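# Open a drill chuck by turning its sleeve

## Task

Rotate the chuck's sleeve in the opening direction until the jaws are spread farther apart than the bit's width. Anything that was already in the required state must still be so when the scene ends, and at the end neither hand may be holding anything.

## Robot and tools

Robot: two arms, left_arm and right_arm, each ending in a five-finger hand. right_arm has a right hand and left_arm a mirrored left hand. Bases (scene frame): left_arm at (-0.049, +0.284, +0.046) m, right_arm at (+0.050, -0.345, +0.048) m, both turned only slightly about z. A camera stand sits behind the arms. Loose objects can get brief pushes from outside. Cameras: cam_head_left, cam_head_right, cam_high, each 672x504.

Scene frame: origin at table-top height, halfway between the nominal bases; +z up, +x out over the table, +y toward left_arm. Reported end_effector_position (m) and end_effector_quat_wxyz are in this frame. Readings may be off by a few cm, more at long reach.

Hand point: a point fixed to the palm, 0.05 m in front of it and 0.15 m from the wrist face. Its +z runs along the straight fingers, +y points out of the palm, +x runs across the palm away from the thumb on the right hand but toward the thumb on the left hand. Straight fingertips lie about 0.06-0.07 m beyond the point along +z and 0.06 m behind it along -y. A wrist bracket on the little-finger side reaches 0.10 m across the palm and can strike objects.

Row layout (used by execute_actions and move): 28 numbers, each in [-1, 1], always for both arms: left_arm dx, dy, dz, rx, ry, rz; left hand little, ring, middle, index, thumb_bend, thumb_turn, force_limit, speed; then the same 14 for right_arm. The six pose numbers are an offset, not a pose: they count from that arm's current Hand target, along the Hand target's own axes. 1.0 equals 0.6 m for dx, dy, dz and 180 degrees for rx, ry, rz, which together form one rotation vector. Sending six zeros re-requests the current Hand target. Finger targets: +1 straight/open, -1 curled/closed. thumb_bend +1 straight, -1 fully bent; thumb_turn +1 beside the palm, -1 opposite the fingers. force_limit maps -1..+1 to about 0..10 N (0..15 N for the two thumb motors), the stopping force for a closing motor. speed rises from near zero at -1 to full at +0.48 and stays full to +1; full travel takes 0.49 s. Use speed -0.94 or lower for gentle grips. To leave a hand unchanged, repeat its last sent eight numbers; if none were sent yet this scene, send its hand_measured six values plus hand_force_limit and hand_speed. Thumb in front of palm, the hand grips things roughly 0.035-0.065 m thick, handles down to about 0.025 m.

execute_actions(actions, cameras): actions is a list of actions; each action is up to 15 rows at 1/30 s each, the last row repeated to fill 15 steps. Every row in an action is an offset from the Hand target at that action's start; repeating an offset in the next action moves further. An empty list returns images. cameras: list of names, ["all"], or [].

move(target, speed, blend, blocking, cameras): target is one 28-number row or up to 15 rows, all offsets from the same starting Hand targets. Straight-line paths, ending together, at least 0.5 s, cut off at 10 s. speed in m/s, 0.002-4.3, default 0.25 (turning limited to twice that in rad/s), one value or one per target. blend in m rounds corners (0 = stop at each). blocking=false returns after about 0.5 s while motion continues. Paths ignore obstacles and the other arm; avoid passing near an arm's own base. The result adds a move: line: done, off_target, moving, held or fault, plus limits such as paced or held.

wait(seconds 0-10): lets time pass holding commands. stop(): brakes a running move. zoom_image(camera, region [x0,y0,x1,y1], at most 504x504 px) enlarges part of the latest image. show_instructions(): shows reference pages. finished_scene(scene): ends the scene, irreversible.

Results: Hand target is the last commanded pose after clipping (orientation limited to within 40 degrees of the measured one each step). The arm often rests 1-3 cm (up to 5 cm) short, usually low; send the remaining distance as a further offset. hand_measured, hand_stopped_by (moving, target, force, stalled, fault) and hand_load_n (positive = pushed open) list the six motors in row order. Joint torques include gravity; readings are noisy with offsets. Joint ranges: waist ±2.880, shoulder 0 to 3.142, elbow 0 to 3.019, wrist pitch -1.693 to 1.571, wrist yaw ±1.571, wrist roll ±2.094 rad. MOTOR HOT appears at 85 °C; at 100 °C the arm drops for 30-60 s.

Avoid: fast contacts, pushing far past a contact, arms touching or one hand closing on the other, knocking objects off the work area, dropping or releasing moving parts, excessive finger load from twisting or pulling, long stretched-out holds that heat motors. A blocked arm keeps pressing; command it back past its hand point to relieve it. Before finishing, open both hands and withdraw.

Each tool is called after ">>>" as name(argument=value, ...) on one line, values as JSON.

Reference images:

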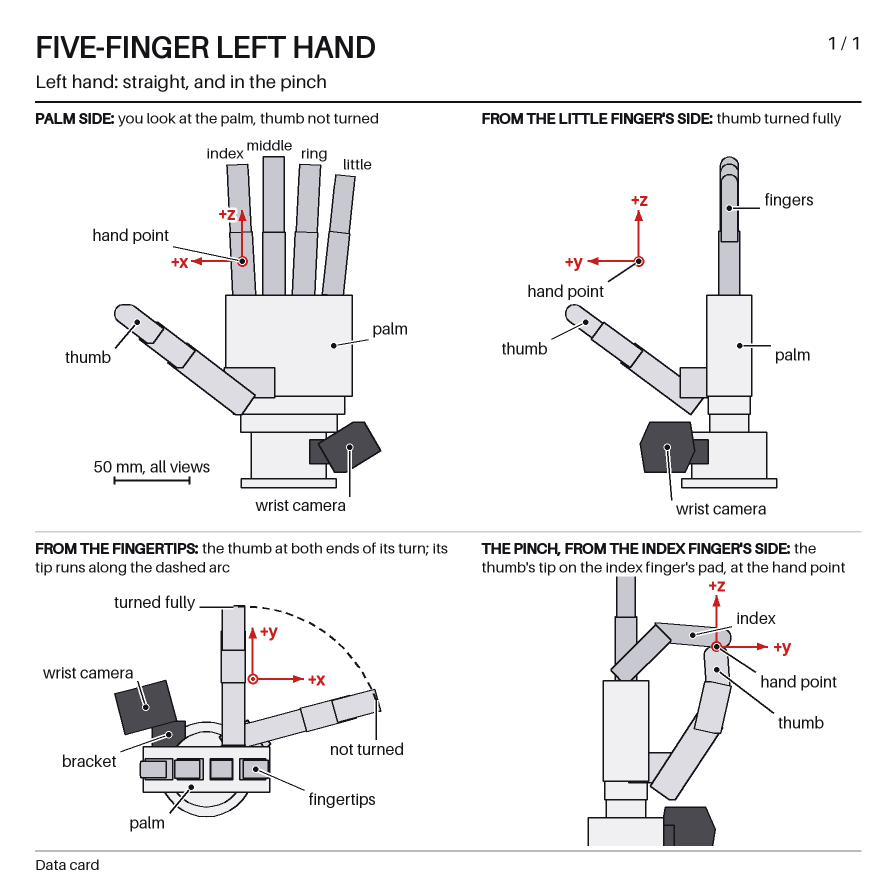

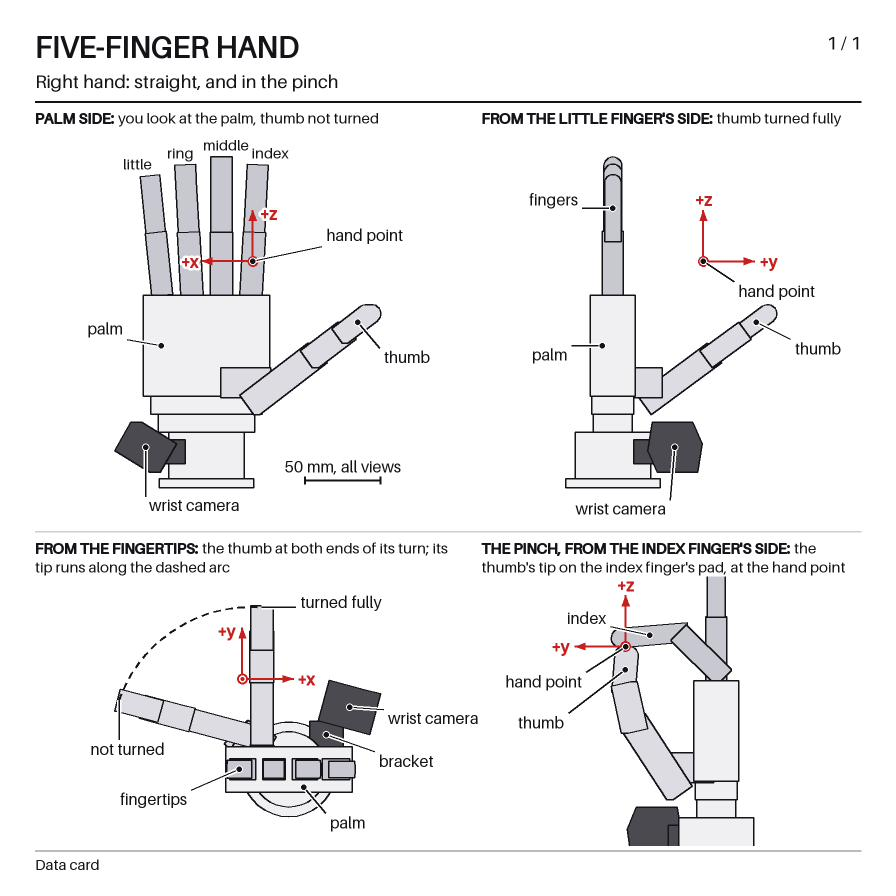

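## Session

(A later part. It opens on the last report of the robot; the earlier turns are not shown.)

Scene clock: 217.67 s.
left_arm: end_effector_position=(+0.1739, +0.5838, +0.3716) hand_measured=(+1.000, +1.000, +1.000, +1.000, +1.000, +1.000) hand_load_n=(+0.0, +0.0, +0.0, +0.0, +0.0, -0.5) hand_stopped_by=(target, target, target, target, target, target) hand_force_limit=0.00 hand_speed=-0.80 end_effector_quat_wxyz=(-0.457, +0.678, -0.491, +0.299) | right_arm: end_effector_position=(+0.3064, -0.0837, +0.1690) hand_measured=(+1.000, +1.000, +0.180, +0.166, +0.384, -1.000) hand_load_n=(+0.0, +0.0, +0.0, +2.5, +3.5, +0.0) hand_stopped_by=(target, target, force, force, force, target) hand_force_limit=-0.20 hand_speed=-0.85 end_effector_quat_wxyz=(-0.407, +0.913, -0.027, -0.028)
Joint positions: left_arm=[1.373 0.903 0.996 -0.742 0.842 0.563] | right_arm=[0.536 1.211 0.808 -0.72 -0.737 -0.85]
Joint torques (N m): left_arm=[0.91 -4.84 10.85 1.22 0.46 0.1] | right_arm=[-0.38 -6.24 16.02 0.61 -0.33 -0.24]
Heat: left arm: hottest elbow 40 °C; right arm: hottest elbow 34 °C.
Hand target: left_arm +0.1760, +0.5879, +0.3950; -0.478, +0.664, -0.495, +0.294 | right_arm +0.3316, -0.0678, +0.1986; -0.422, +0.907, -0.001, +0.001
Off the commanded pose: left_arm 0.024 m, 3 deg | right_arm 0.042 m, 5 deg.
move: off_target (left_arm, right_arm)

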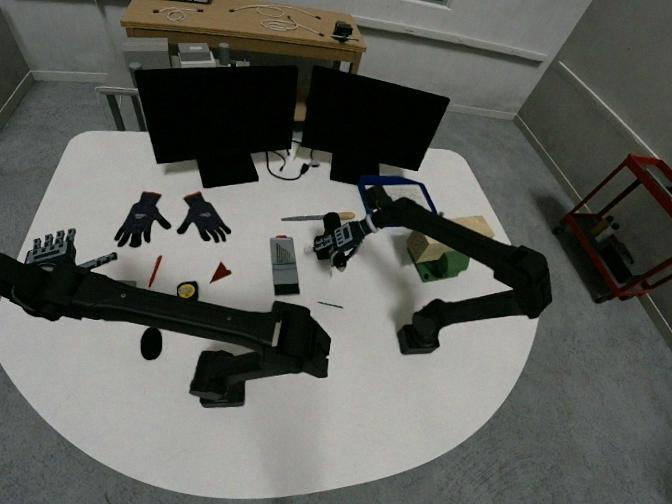

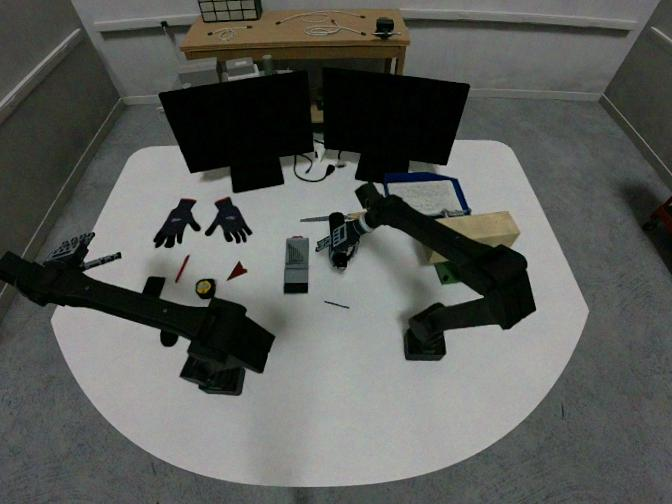

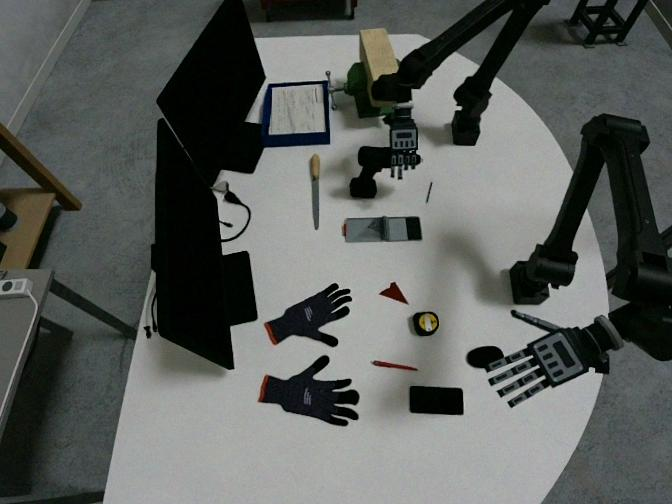

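>>> move(target=[0,0,0,0,0,0,1,1,1,1,1,1,0,-0.8,0.04,-0.035,-0.0207,0,0,0,1,1,-0.5,-0.5,-0.5,-1,-0.2,-0.85], speed=0.06, cameras=["all"])

>>> zoom_image(camera="cam_high", region=[330, 60, 450, 210])

>>> zoom_image(camera="cam_head_right", region=[290, 160, 430, 280])

Scene clock: 224.33 s.
left_arm: end_effector_position=(+0.1739, +0.5838, +0.3716) hand_measured=(+1.000, +1.000, +1.000, +1.000, +1.000, +1.000) hand_load_n=(+0.0, +0.0, +0.0, +0.0, +0.0, +0.0) hand_stopped_by=(target, target, target, target, target, target) hand_force_limit=0.00 hand_speed=-0.80 end_effector_quat_wxyz=(-0.457, +0.678, -0.491, +0.299) | right_arm: end_effector_position=(+0.3344, -0.0775, +0.1903) hand_measured=(+1.000, +1.000, +0.180, +0.166, +0.384, -1.000) hand_load_n=(+0.0, +0.0, +1.5, +3.5, +5.5, +0.0) hand_stopped_by=(target, target, force, force, force, target) hand_force_limit=-0.20 hand_speed=-0.85 end_effector_quat_wxyz=(-0.404, +0.914, -0.015, -0.021)
Joint positions: left_arm=[1.373 0.903 0.996 -0.742 0.842 0.563] | right_arm=[0.523 1.262 0.916 -0.789 -0.736 -0.896]
Joint torques (N m): left_arm=[0.91 -4.95 10.86 1.21 0.46 0.1] | right_arm=[-2.14 -7.53 16.16 0.32 -0.75 -0.13]
Heat: left arm: hottest elbow 40 °C; right arm: hottest elbow 35 °C.
Hand target: left_arm +0.1760, +0.5879, +0.3950; -0.478, +0.664, -0.495, +0.294 | right_arm +0.3556, -0.0639, +0.2227; -0.422, +0.907, -0.001, +0.001
Off the commanded pose: left_arm 0.024 m, 3 deg | right_arm 0.041 m, 4 deg.
move: off_target (left_arm, right_arm)

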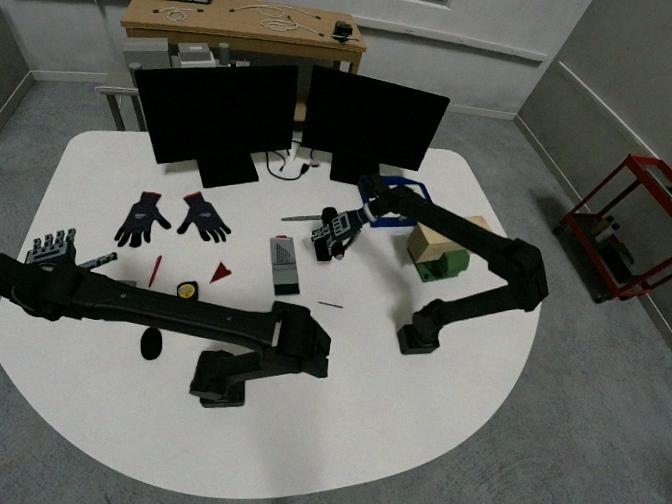

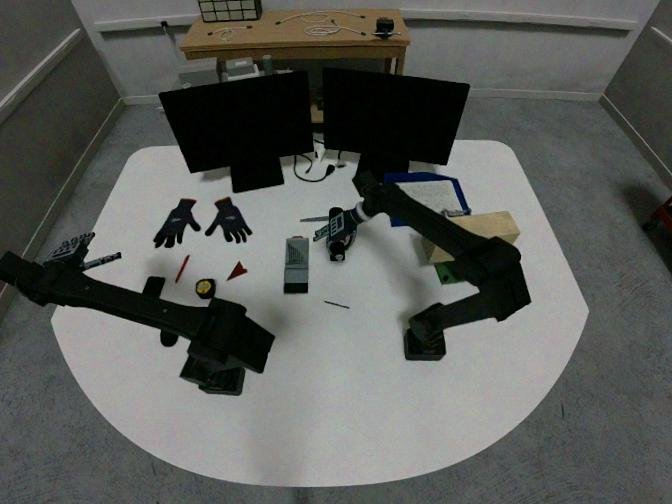

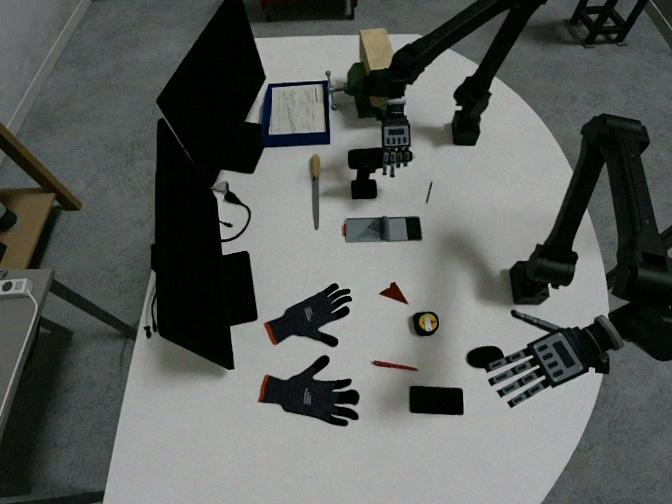

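Scaled by 3.360 from the camera's 672x504 image, which has a finer 960x720 frame.

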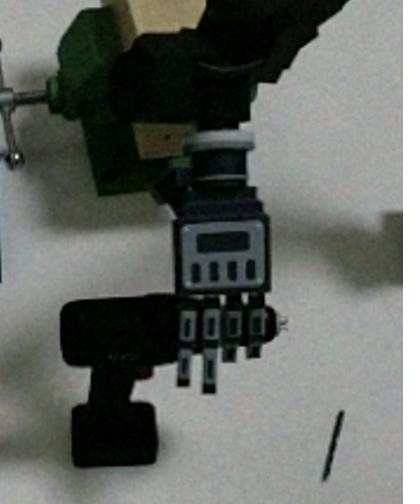

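Scaled by 3.600 from the camera's 672x504 image, which has a finer 960x720 frame.

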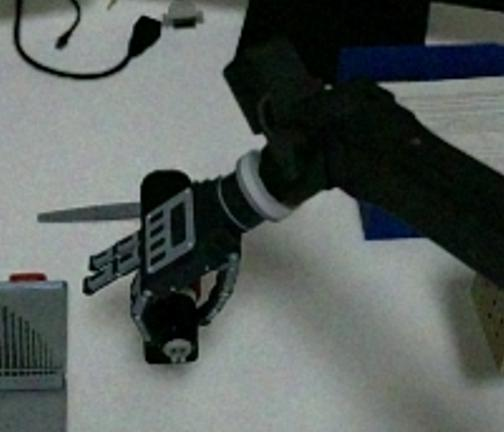

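>>> move(target=[0,0,0,0,0,0,1,1,1,1,1,1,0,-0.8,0,-0.002,0.002,-0.1111,0,0,1,1,-0.5,-0.5,-0.5,-1,-0.2,-0.85], speed=0.1, cameras=["cam_high","cam_head_right"])

Scene clock: 234.40 s.
left_arm: end_effector_position=(+0.1739, +0.5838, +0.3716) hand_measured=(+1.000, +1.000, +1.000, +1.000, +1.000, +1.000) hand_load_n=(+0.0, +0.0, +0.0, +0.0, +0.0, +0.0) hand_stopped_by=(target, target, target, target, target, target) hand_force_limit=0.00 hand_speed=-0.80 end_effector_quat_wxyz=(-0.457, +0.678, -0.491, +0.299) | right_arm: end_effector_position=(+0.3347, -0.0806, +0.1918) hand_measured=(+1.000, +1.000, +0.180, +0.166, +0.384, -1.000) hand_load_n=(+0.0, +0.0, +2.5, +4.0, +6.5, +0.0) hand_stopped_by=(target, target, force, force, force, target) hand_force_limit=-0.20 hand_speed=-0.85 end_effector_quat_wxyz=(-0.239, +0.971, -0.010, -0.026)
Joint positions: left_arm=[1.373 0.903 0.996 -0.742 0.842 0.563] | right_arm=[0.661 1.364 1.094 -1.046 -0.42 -0.885]
Joint torques (N m): left_arm=[0.97 -4.89 10.84 1.24 0.46 0.11] | right_arm=[-0.21 -9.05 16.53 0.18 -0.11 0.01]
Heat: left arm: hottest elbow 40 °C; right arm: hottest elbow 36 °C.
Hand target: left_arm +0.1760, +0.5879, +0.3950; -0.478, +0.664, -0.495, +0.294 | right_arm +0.3556, -0.0622, +0.2229; -0.258, +0.966, -0.001, +0.001
Off the commanded pose: left_arm 0.024 m, 3 deg | right_arm 0.042 m, 4 deg.
move: off_target (left_arm, right_arm)
Images, in order (width x height): cam_head_right 672x504, cam_high 672x504.

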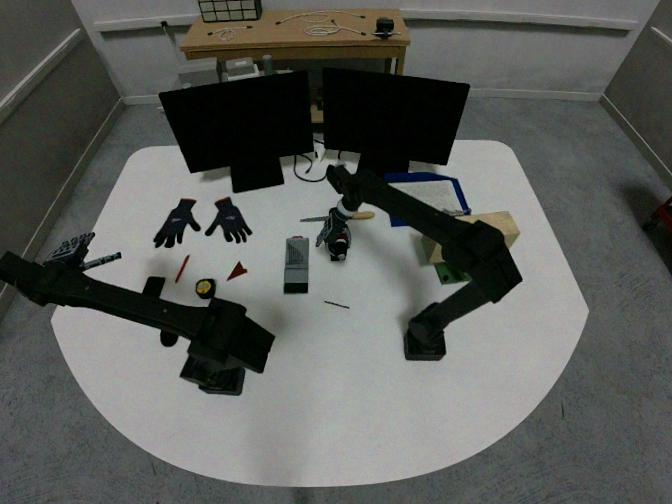

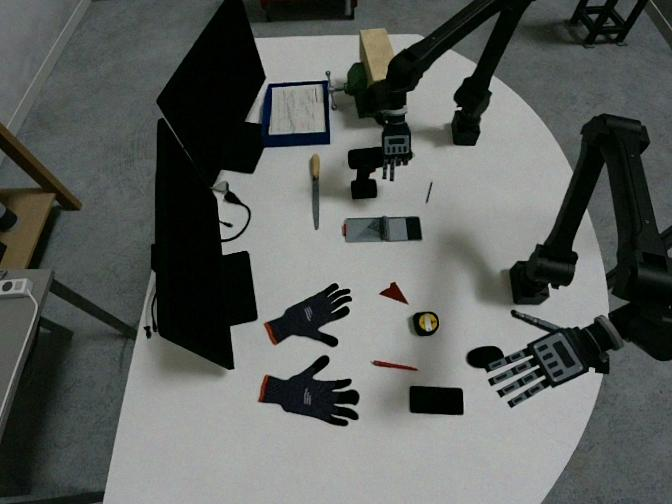

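>>> move(target=[0,0,0,0,0,0,1,1,1,1,1,1,0,-0.8,0,-0.002,0.002,-0.1667,0,0,1,1,-0.5,-0.5,-0.5,-1,-0.2,-0.85], speed=0.1, cameras=["cam_high","cam_head_right"])

>>> zoom_image(camera="cam_high", region=[330, 60, 450, 210])

>>> zoom_image(camera="cam_head_right", region=[290, 160, 430, 280])

Scene clock: 241.77 s.
left_arm: end_effector_position=(+0.1739, +0.5838, +0.3716) hand_measured=(+1.000, +1.000, +1.000, +1.000, +1.000, +1.000) hand_load_n=(+0.0, +0.0, +0.0, +0.0, +0.0, -0.5) hand_stopped_by=(target, target, target, target, target, target) hand_force_limit=0.00 hand_speed=-0.80 end_effector_quat_wxyz=(-0.457, +0.678, -0.491, +0.299) | right_arm: end_effector_position=(+0.3388, -0.0834, +0.1929) hand_measured=(+1.000, +1.000, +0.180, +0.168, +0.384, -1.000) hand_load_n=(+0.0, +0.0, +1.5, +9.0, +7.0, -0.5) hand_stopped_by=(target, target, force, force, force, target) hand_force_limit=-0.20 hand_speed=-0.85 end_effector_quat_wxyz=(+0.020, +0.999, -0.009, -0.030)
Joint positions: left_arm=[1.373 0.903 0.996 -0.742 0.842 0.563] | right_arm=[0.833 1.608 1.347 -1.381 -0.015 -0.772]
Joint torques (N m): left_arm=[0.85 -4.84 10.84 1.2 0.46 0.1] | right_arm=[-0.26 -12.4 16.58 -0.5 0.37 0.02]
Heat: left arm: hottest elbow 40 °C; right arm: hottest elbow 37 °C.
Hand target: left_arm +0.1760, +0.5879, +0.3950; -0.478, +0.664, -0.495, +0.294 | right_arm +0.3556, -0.0605, +0.2224; +0.001, +1.000, -0.001, +0.000
Off the commanded pose: left_arm 0.024 m, 3 deg | right_arm 0.041 m, 4 deg.
move: off_target (left_arm, right_arm)
Images, in order (width x height): cam_head_right 672x504, cam_high 672x504.

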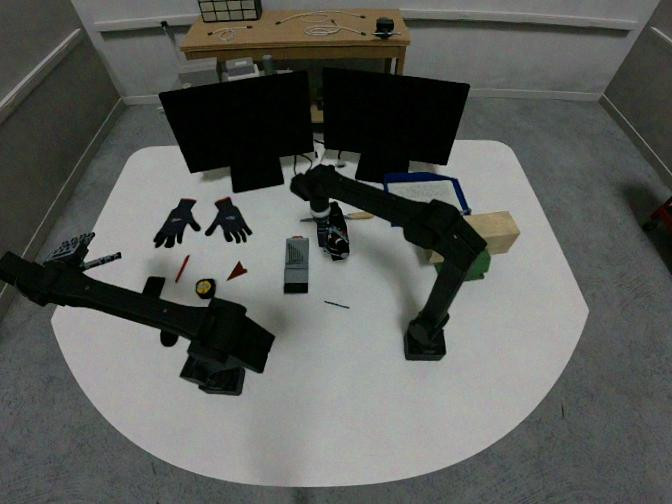

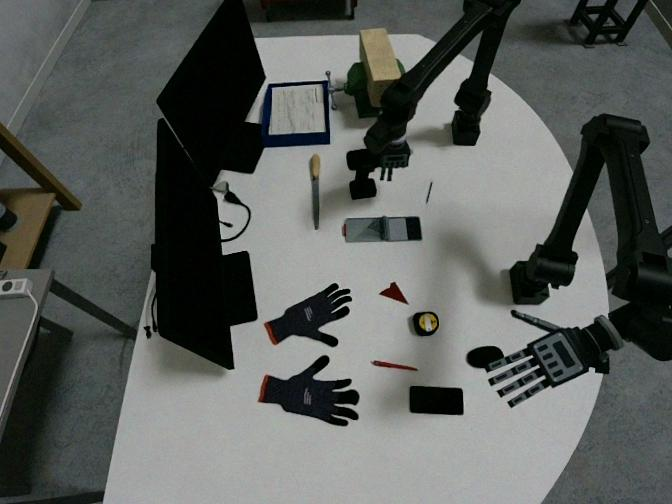

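Scaled by 3.360 from the camera's 672x504 image, which has a finer 960x720 frame.

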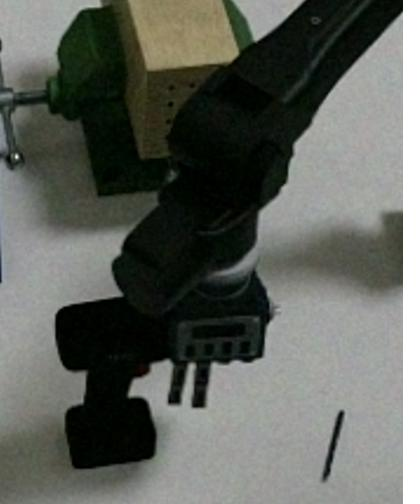

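Scaled by 3.600 from the camera's 672x504 image, which has a finer 960x720 frame.

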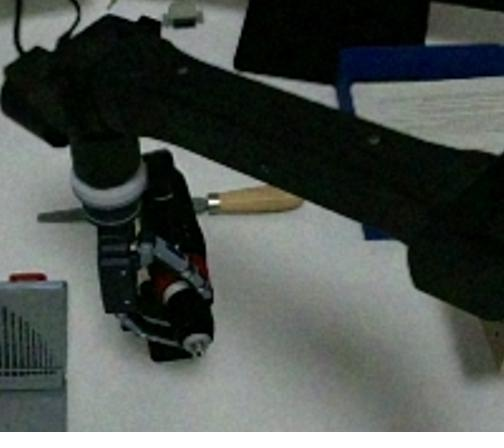

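>>> move(target=[[0,0,0,0,0,0,1,1,1,1,1,1,0,-0.8,0,0,0,0,0,0,1,1,0.35,0.35,0.5,-1,-0.2,-0.9],[0,0,0,0,0,0,1,1,1,1,1,1,0,-0.8,0,0,0,0,0,0,1,1,1,1,1,-1,-0.2,0]], speed=0.1, cameras=["cam_high","cam_head_right"])

>>> zoom_image(camera="cam_high", region=[330, 60, 450, 210])

>>> zoom_image(camera="cam_head_right", region=[290, 160, 430, 280])

Scene clock: 258.73 s.
left_arm: end_effector_position=(+0.1739, +0.5838, +0.3716) hand_measured=(+1.000, +1.000, +1.000, +1.000, +1.000, +1.000) hand_load_n=(+0.0, +0.0, +0.0, +0.0, +0.5, +0.0) hand_stopped_by=(target, target, target, target, target, target) hand_force_limit=0.00 hand_speed=-0.80 end_effector_quat_wxyz=(-0.457, +0.678, -0.491, +0.299) | right_arm: end_effector_position=(+0.3442, -0.0774, +0.2029) hand_measured=(+1.000, +1.000, +1.000, +1.000, +1.000, -1.000) hand_load_n=(+0.0, +0.0, +0.0, +0.0, +0.0, +0.0) hand_stopped_by=(target, target, target, target, target, target) hand_force_limit=-0.20 hand_speed=0.00 end_effector_quat_wxyz=(+0.016, +1.000, -0.002, -0.021)
Joint positions: left_arm=[1.373 0.903 0.996 -0.742 0.842 0.563] | right_arm=[0.839 1.608 1.378 -1.393 -0.007 -0.779]
Joint torques (N m): left_arm=[0.97 -4.89 10.85 1.21 0.47 0.1] | right_arm=[-0.44 -11.93 14.3 -0.34 0.1 0.02]
Motor temperatures (°C): left_arm=[34 38 41 31 29 29] | right_arm=[33 33 38 33 31 28]
Heat: left arm: hottest elbow 41 °C; right arm: hottest elbow 38 °C.
Hand target: left_arm +0.1760, +0.5879, +0.3950; -0.478, +0.664, -0.495, +0.294 | right_arm +0.3556, -0.0605, +0.2224; +0.001, +1.000, -0.001, +0.000
Off the commanded pose: left_arm 0.024 m, 3 deg | right_arm 0.028 m, 3 deg.
move: off_target (left_arm, right_arm); target 2's new numbers were sent with right_arm's hand 0.028 m and 3 deg from that target
Images, in order (width x height): cam_head_right 672x504, cam_high 672x504.

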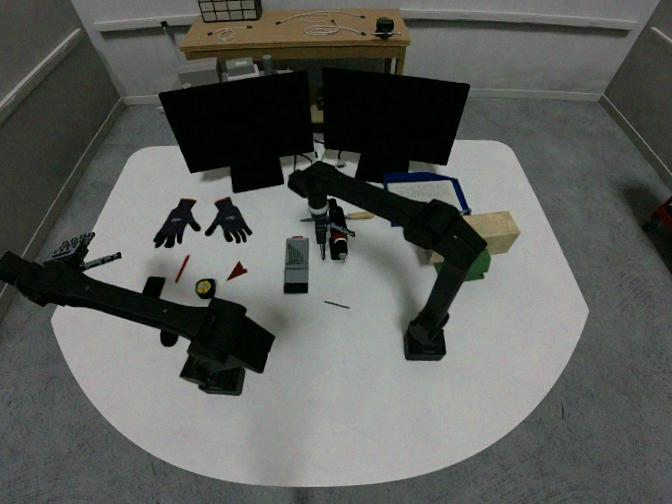

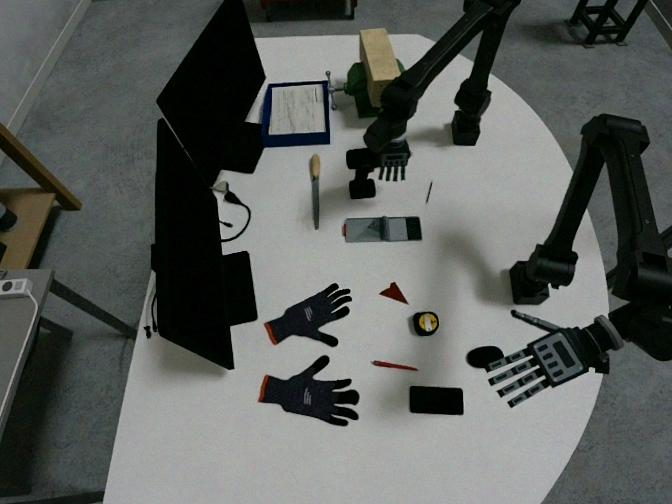

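Scaled by 3.360 from the camera's 672x504 image, which has a finer 960x720 frame.

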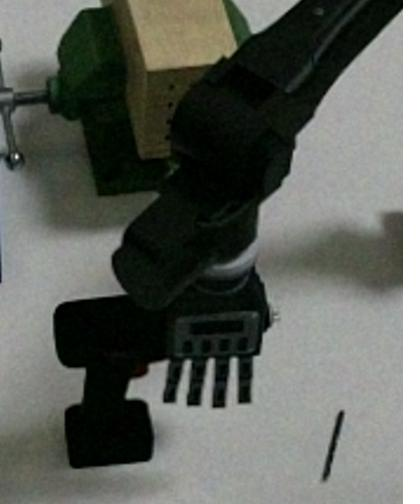

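Scaled by 3.600 from the camera's 672x504 image, which has a finer 960x720 frame.

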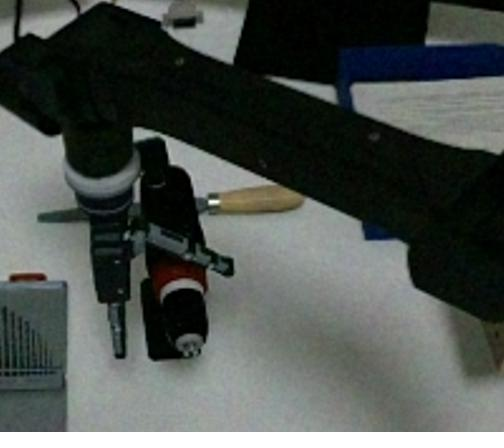

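>>> move(target=[[0,0,0,0,0,0,1,1,1,1,1,1,0,-0.8,0,0,-0.133,0,0,0,1,1,1,1,1,-1,-0.2,0],[0,0,0,0,0,0,1,1,1,1,1,1,0,-0.8,-0.04,0.0575,-0.0967,0.4444,0,0,1,1,1,1,1,-1,-0.2,0]], speed=[0.15,0.4], blend=[0.02,0], cameras=["all"])

>>> zoom_image(camera="cam_high", region=[340, 90, 440, 210])

>>> zoom_image(camera="cam_head_right", region=[300, 190, 380, 270])

>>> zoom_image(camera="cam_head_left", region=[300, 190, 380, 270])

Scene clock: 270.03 s.
left_arm: end_effector_position=(+0.1739, +0.5838, +0.3716) hand_measured=(+1.000, +1.000, +1.000, +1.000, +1.000, +1.000) hand_load_n=(+0.0, +0.0, +0.0, +0.0, -0.5, +0.0) hand_stopped_by=(target, target, target, target, target, target) hand_force_limit=0.00 hand_speed=-0.80 end_effector_quat_wxyz=(-0.457, +0.678, -0.491, +0.299) | right_arm: end_effector_position=(+0.3271, -0.0938, +0.2666) hand_measured=(+1.000, +1.000, +1.000, +1.000, +1.000, -1.000) hand_load_n=(+0.0, +0.0, +0.0, +0.0, +0.0, +0.0) hand_stopped_by=(target, target, target, target, target, target) hand_force_limit=-0.20 hand_speed=0.00 end_effector_quat_wxyz=(-0.634, +0.773, -0.016, -0.021)
Joint positions: left_arm=[1.373 0.903 0.996 -0.742 0.842 0.563] | right_arm=[0.28 1.098 0.736 -0.384 -1.28 -0.671]
Joint velocities: left_arm=[within noise] | right_arm=[0.005 0.005 0.012 -0.012 -0.022 0.154]
Joint torques (N m): left_arm=[0.97 -4.95 10.86 1.21 0.46 0.1] | right_arm=[-2.78 -7.36 10.18 2.45 -0.64 0.08]
Heat: left arm: hottest elbow 41 °C; right arm: hottest elbow 39 °C.
Hand target: left_arm +0.1760, +0.5879, +0.3950; -0.478, +0.664, -0.495, +0.294 | right_arm +0.3315, -0.0949, +0.2805; -0.642, +0.766, +0.000, +0.001
Off the commanded pose: left_arm 0.024 m, 3 deg | right_arm 0.015 m, 3 deg.
move: off_target (left_arm, right_arm)

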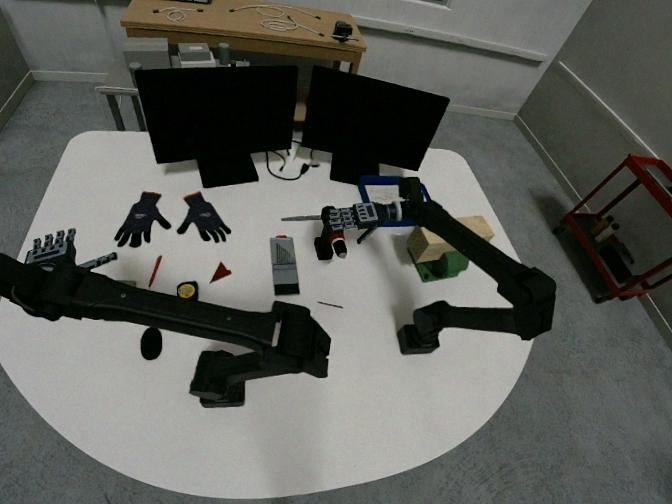

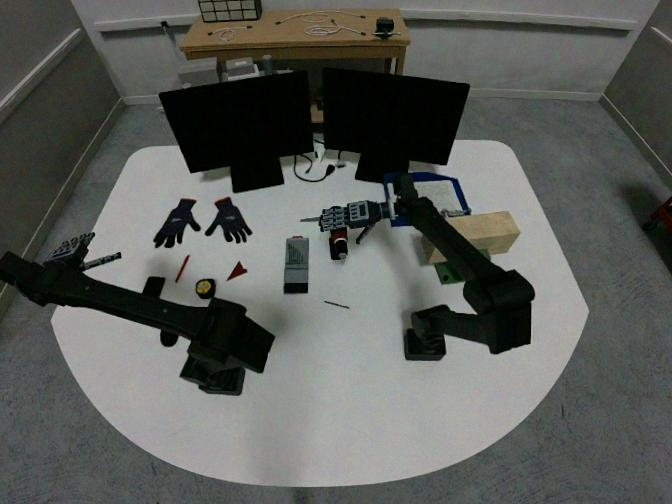

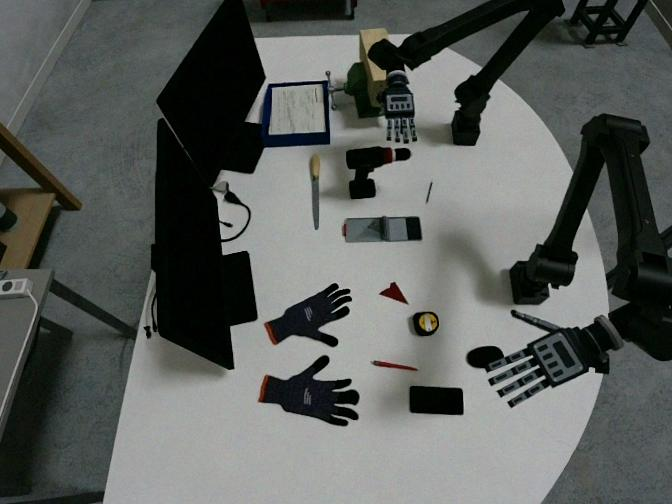

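Scaled by 4.200 from the camera's 672x504 image, which has a finer 960x720 frame.

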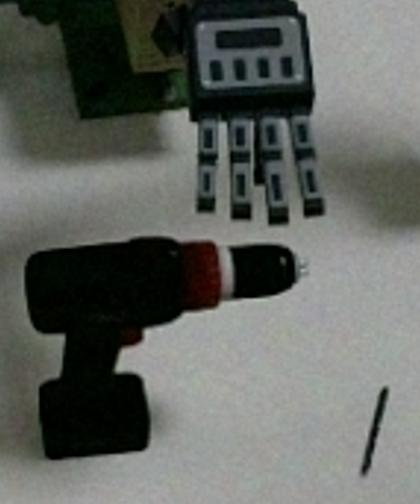

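Scaled by 6.300 from the camera's 672x504 image, which has a finer 960x720 frame.

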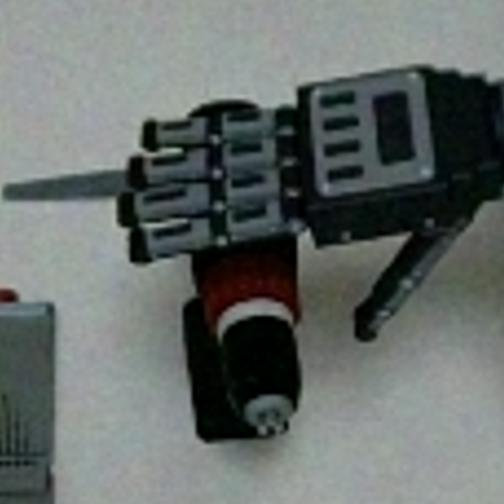

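Scaled by 6.300 from the camera's 672x504 image, which has a finer 960x720 frame.

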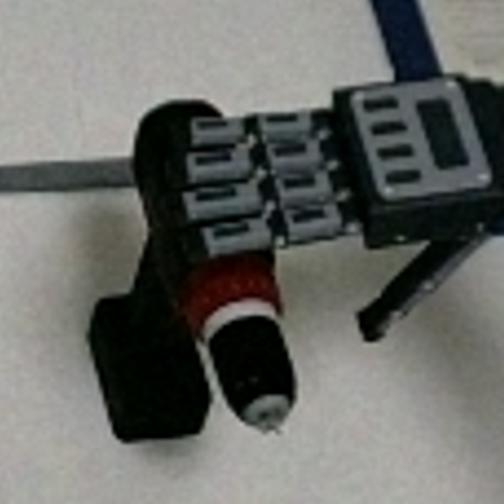

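>>> move(target=[[0,0,0,0,0,0,1,1,1,1,1,1,0,-0.8,0.0025,0.1052,0.0227,0,0,0,1,1,1,1,1,-1,-0.2,0],[0,0,0,0,0,0,1,1,1,1,1,1,0,-0.8,0.0025,0.117,0.0518,0,0,0,1,1,0.4,0.4,0.5,-1,-0.2,-0.4],[0,0,0,0,0,0,1,1,1,1,1,1,0,-0.8,0.0025,0.117,0.0518,0,0,0,1,1,-0.5,-0.5,-0.5,-1,-0.2,-0.85]], speed=[0.12,0.08,0.08], blend=[0.01,0,0], cameras=["cam_high","cam_head_right"])

>>> zoom_image(camera="cam_high", region=[340, 90, 440, 210])

>>> zoom_image(camera="cam_head_right", region=[300, 190, 380, 270])

Scene clock: 290.40 s.
left_arm: end_effector_position=(+0.1739, +0.5838, +0.3716) hand_measured=(+1.000, +1.000, +1.000, +1.000, +1.000, +1.000) hand_load_n=(+0.0, +0.0, +0.0, +0.0, +0.0, -0.5) hand_stopped_by=(target, target, target, target, target, target) hand_force_limit=0.00 hand_speed=-0.80 end_effector_quat_wxyz=(-0.457, +0.678, -0.491, +0.299) | right_arm: end_effector_position=(+0.3313, -0.0840, +0.2006) hand_measured=(+1.000, +1.000, +0.168, +0.138, +0.370, -1.000) hand_load_n=(+0.0, +0.0, +7.5, +6.0, +8.5, +3.0) hand_stopped_by=(target, target, force, force, force, target) hand_force_limit=-0.20 hand_speed=-0.85 end_effector_quat_wxyz=(-0.638, +0.770, -0.011, +0.000)
Joint positions: left_arm=[1.373 0.903 0.996 -0.742 0.842 0.563] | right_arm=[0.308 1.196 0.589 -0.009 -1.242 -0.575]
Joint torques (N m): left_arm=[0.91 -4.89 10.86 1.21 0.47 0.09] | right_arm=[-0.32 -5.42 9.44 2.67 -0.36 0.08]
Heat: left arm: hottest elbow 41 °C; right arm: hottest elbow 37 °C.
Hand target: left_arm +0.1760, +0.5879, +0.3950; -0.478, +0.664, -0.495, +0.294 | right_arm +0.3331, -0.0766, +0.2059; -0.642, +0.766, +0.000, +0.001
Off the commanded pose: left_arm 0.024 m, 3 deg | right_arm 0.009 m, 1 deg.
move: off_target (left_arm); blend cut to 0.0094 m at target 1
Images, in order (width x height): cam_head_right 672x504, cam_high 672x504.

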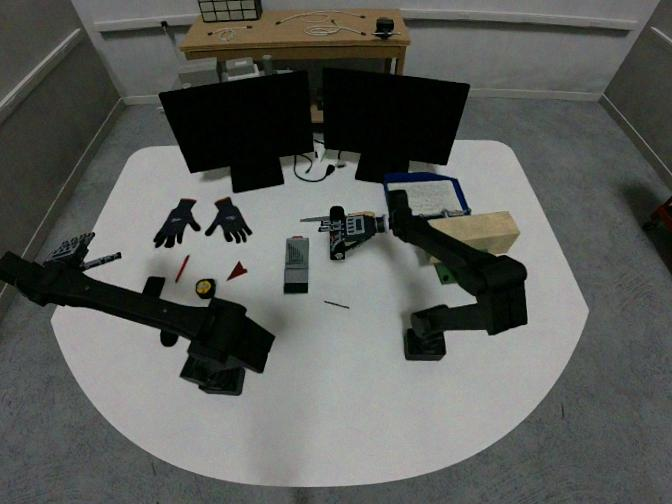

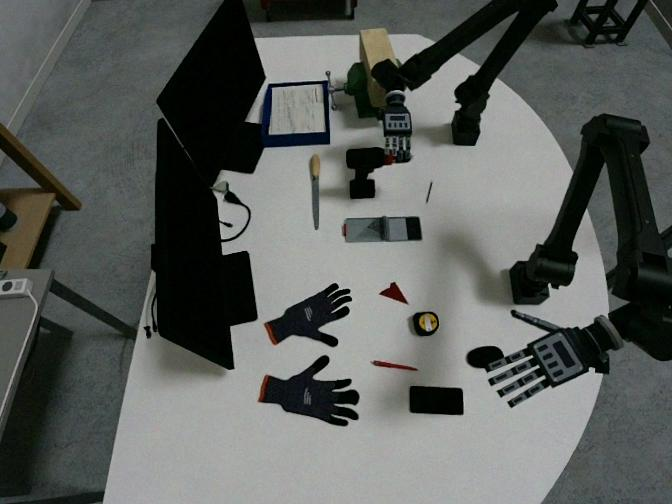

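Scaled by 4.200 from the camera's 672x504 image, which has a finer 960x720 frame.

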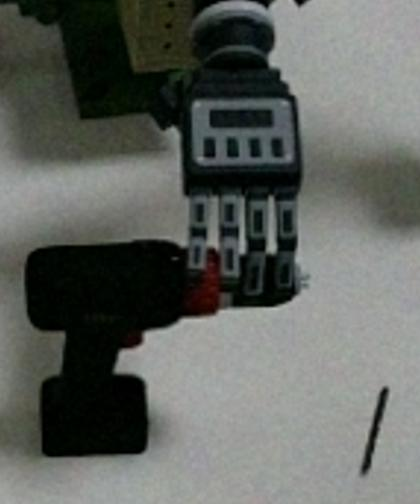

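Scaled by 6.300 from the camera's 672x504 image, which has a finer 960x720 frame.

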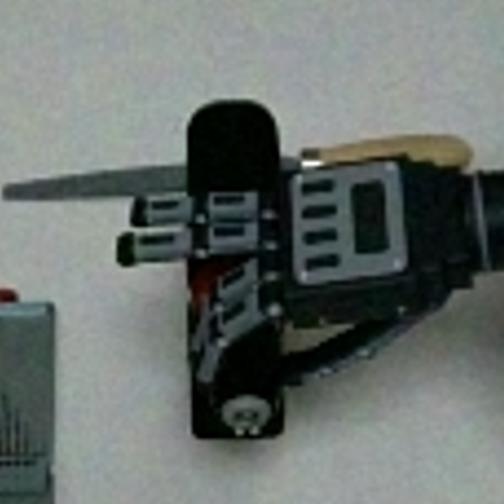

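>>> move(target=[[0,0,0,0,0,0,1,1,1,1,1,1,0,-0.8,0.0158,-0.0232,0.0018,-0.0833,0,0,1,1,-0.5,-0.5,-0.5,-1,-0.2,-0.85],[0,0,0,0,0,0,1,1,1,1,1,1,0,-0.8,0.0317,-0.0438,0.0042,-0.1667,0,0,1,1,-0.5,-0.5,-0.5,-1,-0.2,-0.85]], speed=0.12, blend=[0.01,0], cameras=["cam_high","cam_head_right"])

>>> zoom_image(camera="cam_high", region=[340, 90, 440, 210])

>>> zoom_image(camera="cam_head_right", region=[300, 190, 380, 270])

Scene clock: 300.87 s.
left_arm: end_effector_position=(+0.1739, +0.5838, +0.3716) hand_measured=(+1.000, +1.000, +1.000, +1.000, +1.000, +1.000) hand_load_n=(+0.0, +0.0, +0.0, +0.0, +0.0, -0.5) hand_stopped_by=(target, target, target, target, target, target) hand_force_limit=0.00 hand_speed=-0.80 end_effector_quat_wxyz=(-0.457, +0.678, -0.491, +0.299) | right_arm: end_effector_position=(+0.3322, -0.0801, +0.2086) hand_measured=(+1.000, +1.000, +0.166, +0.138, +0.368, -1.000) hand_load_n=(+0.0, +0.0, +1.0, +0.0, +0.0, +0.0) hand_stopped_by=(target, target, force, force, force, target) hand_force_limit=-0.20 hand_speed=-0.85 end_effector_quat_wxyz=(-0.414, +0.910, -0.023, -0.022)
Joint positions: left_arm=[1.373 0.903 0.996 -0.742 0.842 0.563] | right_arm=[0.509 1.233 0.934 -0.827 -0.755 -0.884]
Joint torques (N m): left_arm=[0.97 -4.89 10.86 1.22 0.47 0.11] | right_arm=[-0.91 -6.53 15.39 0.4 -0.21 -0.25]
Heat: left arm: hottest elbow 41 °C; right arm: hottest elbow 37 °C.
Hand target: left_arm +0.1760, +0.5879, +0.3950; -0.478, +0.664, -0.495, +0.294 | right_arm +0.3521, -0.0696, +0.2314; -0.422, +0.907, -0.001, +0.001
Off the commanded pose: left_arm 0.024 m, 3 deg | right_arm 0.032 m, 4 deg.
move: off_target (left_arm, right_arm)
Images, in order (width x height): cam_head_right 672x504, cam_high 672x504.

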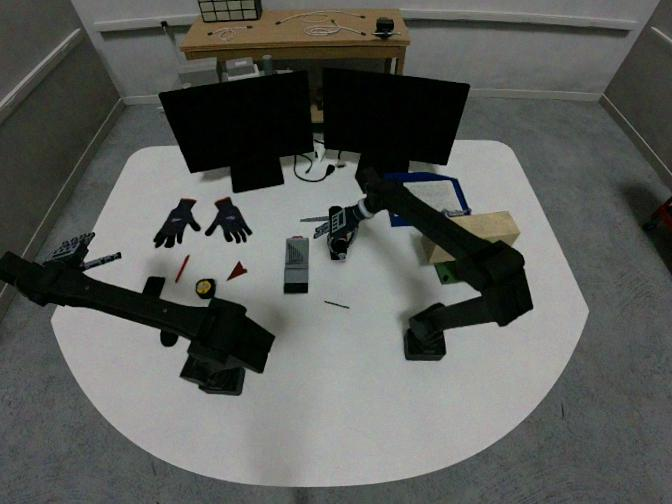

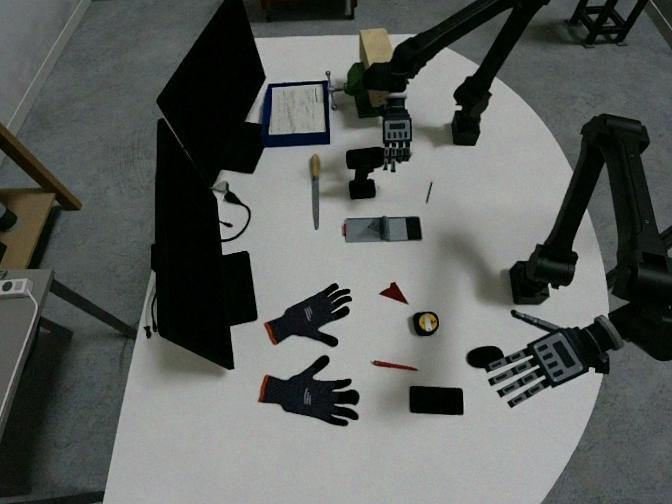

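Scaled by 4.200 from the camera's 672x504 image, which has a finer 960x720 frame.

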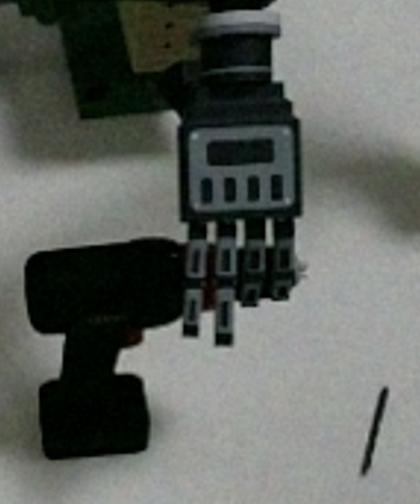

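Scaled by 6.300 from the camera's 672x504 image, which has a finer 960x720 frame.

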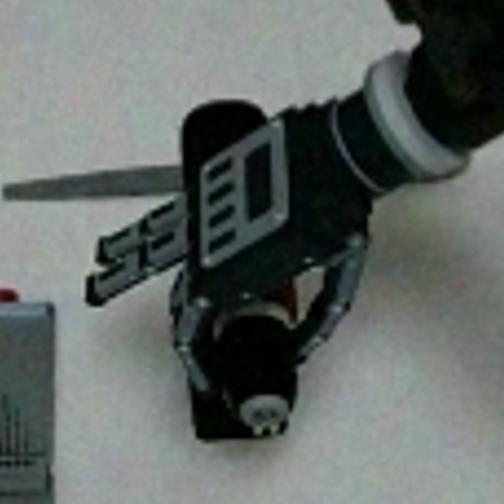

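>>> move(target=[[0,0,0,0,0,0,1,1,1,1,1,1,0,-0.8,0,0,0,0,0,0,1,1,0.45,0.45,0.6,-1,-0.1,-0.3],[0,0,0,0,0,0,1,1,1,1,1,1,0,-0.8,0,0.0252,0.0073,0,0,0,1,1,0.45,0.45,0.6,-1,-0.1,-0.3]], speed=0.06, cameras=["cam_high","cam_head_right"])

>>> zoom_image(camera="cam_head_right", region=[300, 190, 380, 270])

Scene clock: 312.47 s.
left_arm: end_effector_position=(+0.1739, +0.5838, +0.3716) hand_measured=(+1.000, +1.000, +1.000, +1.000, +1.000, +1.000) hand_load_n=(+0.0, +0.0, -0.5, +0.0, +0.0, -0.5) hand_stopped_by=(target, target, target, target, target, target) hand_force_limit=0.00 hand_speed=-0.80 end_effector_quat_wxyz=(-0.457, +0.678, -0.491, +0.299) | right_arm: end_effector_position=(+0.3343, -0.0809, +0.2044) hand_measured=(+1.000, +1.000, +0.450, +0.450, +0.600, -1.000) hand_load_n=(+0.0, +0.0, +0.0, +0.0, +0.0, +0.0) hand_stopped_by=(target, target, target, target, target, target) hand_force_limit=-0.10 hand_speed=-0.30 end_effector_quat_wxyz=(-0.411, +0.911, -0.014, -0.020)
Joint positions: left_arm=[1.373 0.903 0.996 -0.742 0.842 0.563] | right_arm=[0.509 1.242 0.934 -0.827 -0.752 -0.908]
Joint torques (N m): left_arm=[0.97 -4.89 10.82 1.24 0.47 0.1] | right_arm=[-1.85 -6.83 12.72 1.51 -0.58 -0.2]
Heat: left arm: hottest elbow 41 °C; right arm: hottest elbow 39 °C.
Hand target: left_arm +0.1760, +0.5879, +0.3950; -0.478, +0.664, -0.495, +0.294 | right_arm +0.3521, -0.0759, +0.2170; -0.422, +0.907, -0.001, +0.001
Off the commanded pose: left_arm 0.024 m, 3 deg | right_arm 0.022 m, 3 deg.
move: off_target (left_arm, right_arm)
Images, in order (width x height): cam_head_right 672x504, cam_high 672x504.

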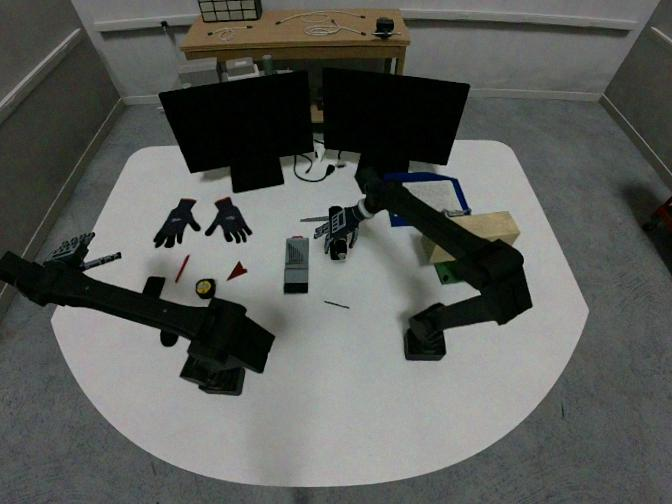

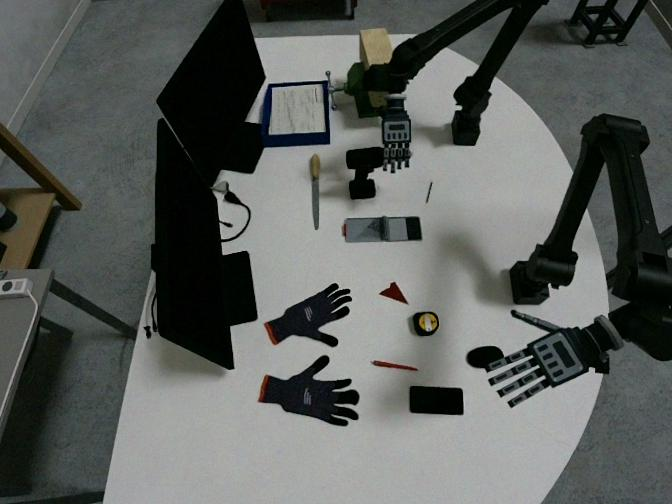

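Scaled by 6.300 from the camera's 672x504 image, which has a finer 960x720 frame.

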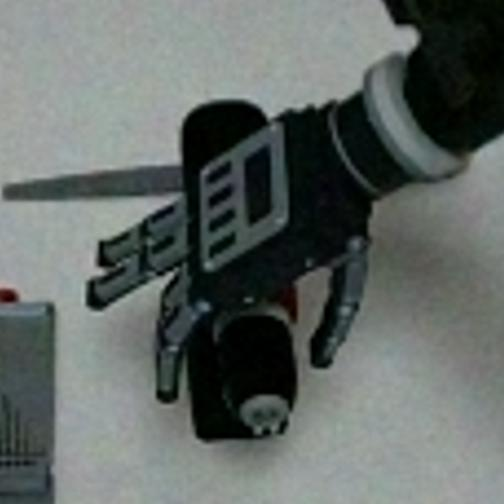

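>>> move(target=[[0,0,0,0,0,0,1,1,1,1,1,1,0,-0.8,0,0.0327,0.0078,0,0,0,1,1,0.45,0.45,0.6,-1,-0.1,-0.3],[0,0,0,0,0,0,1,1,1,1,1,1,0,-0.8,0,0.0327,0.0078,0,0,0,1,1,-0.5,-0.5,-0.5,-1,-0.1,-0.85]], speed=0.06, cameras=["cam_high","cam_head_right"])

>>> zoom_image(camera="cam_head_right", region=[300, 190, 380, 270])

Scene clock: 319.00 s.
left_arm: end_effector_position=(+0.1739, +0.5838, +0.3716) hand_measured=(+1.000, +1.000, +1.000, +1.000, +1.000, +1.000) hand_load_n=(+0.0, +0.0, +0.0, +0.0, +0.0, +0.0) hand_stopped_by=(target, target, target, target, target, target) hand_force_limit=0.00 hand_speed=-0.80 end_effector_quat_wxyz=(-0.457, +0.678, -0.491, +0.299) | right_arm: end_effector_position=(+0.3373, -0.0835, +0.1972) hand_measured=(+1.000, +1.000, +0.160, +0.132, +0.440, -1.000) hand_load_n=(+0.0, +0.0, +3.5, +6.0, +6.5, -0.5) hand_stopped_by=(target, target, force, force, force, target) hand_force_limit=-0.10 hand_speed=-0.85 end_effector_quat_wxyz=(-0.414, +0.910, -0.004, -0.017)
Joint positions: left_arm=[1.373 0.903 0.996 -0.742 0.842 0.563] | right_arm=[0.498 1.251 0.922 -0.812 -0.763 -0.941]
Joint torques (N m): left_arm=[0.91 -4.84 10.82 1.22 0.46 0.1] | right_arm=[-2.55 -6.71 10.1 2.06 -0.55 -0.22]
Heat: left arm: hottest elbow 41 °C; right arm: hottest elbow 38 °C.
Hand target: left_arm +0.1760, +0.5879, +0.3950; -0.478, +0.664, -0.495, +0.294 | right_arm +0.3521, -0.0850, +0.1990; -0.422, +0.907, -0.001, +0.001
Off the commanded pose: left_arm 0.024 m, 3 deg | right_arm 0.015 m, 2 deg.
move: off_target (left_arm, right_arm); target 2's new numbers were sent with right_arm's hand 0.015 m and 2 deg from that target
Images, in order (width x height): cam_head_right 672x504, cam_high 672x504.

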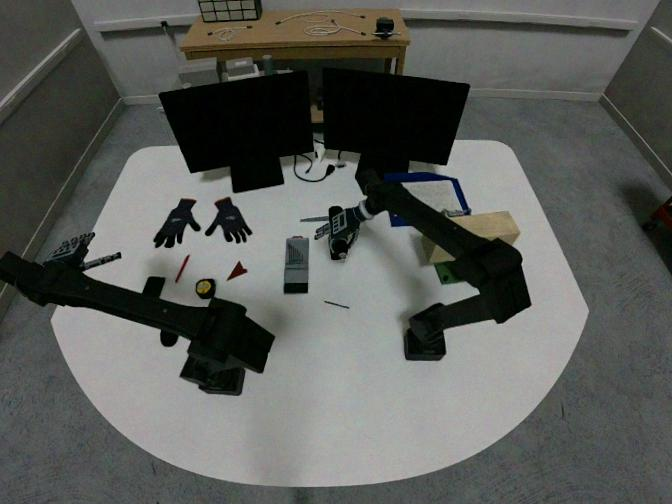

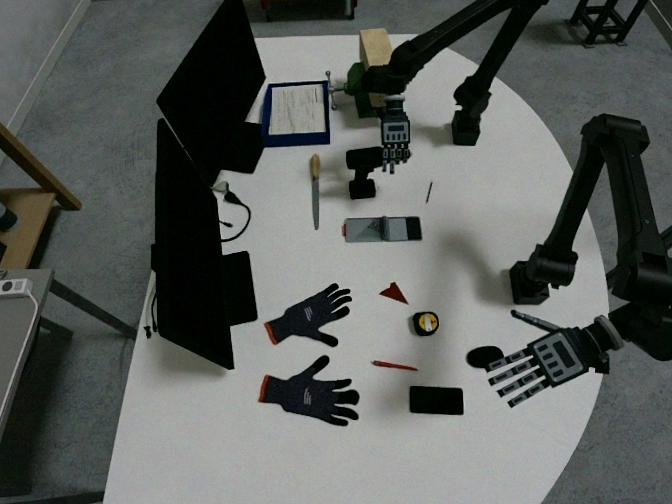

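Scaled by 6.300 from the camera's 672x504 image, which has a finer 960x720 frame.

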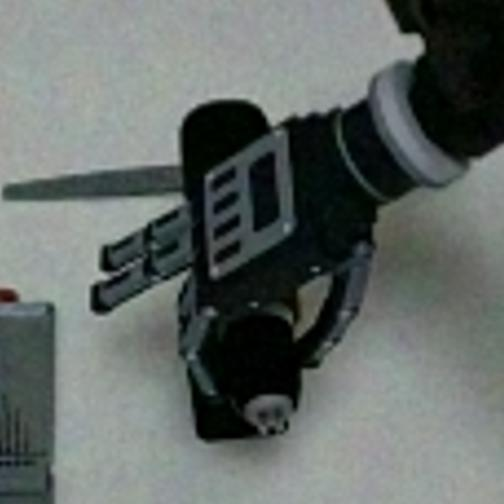

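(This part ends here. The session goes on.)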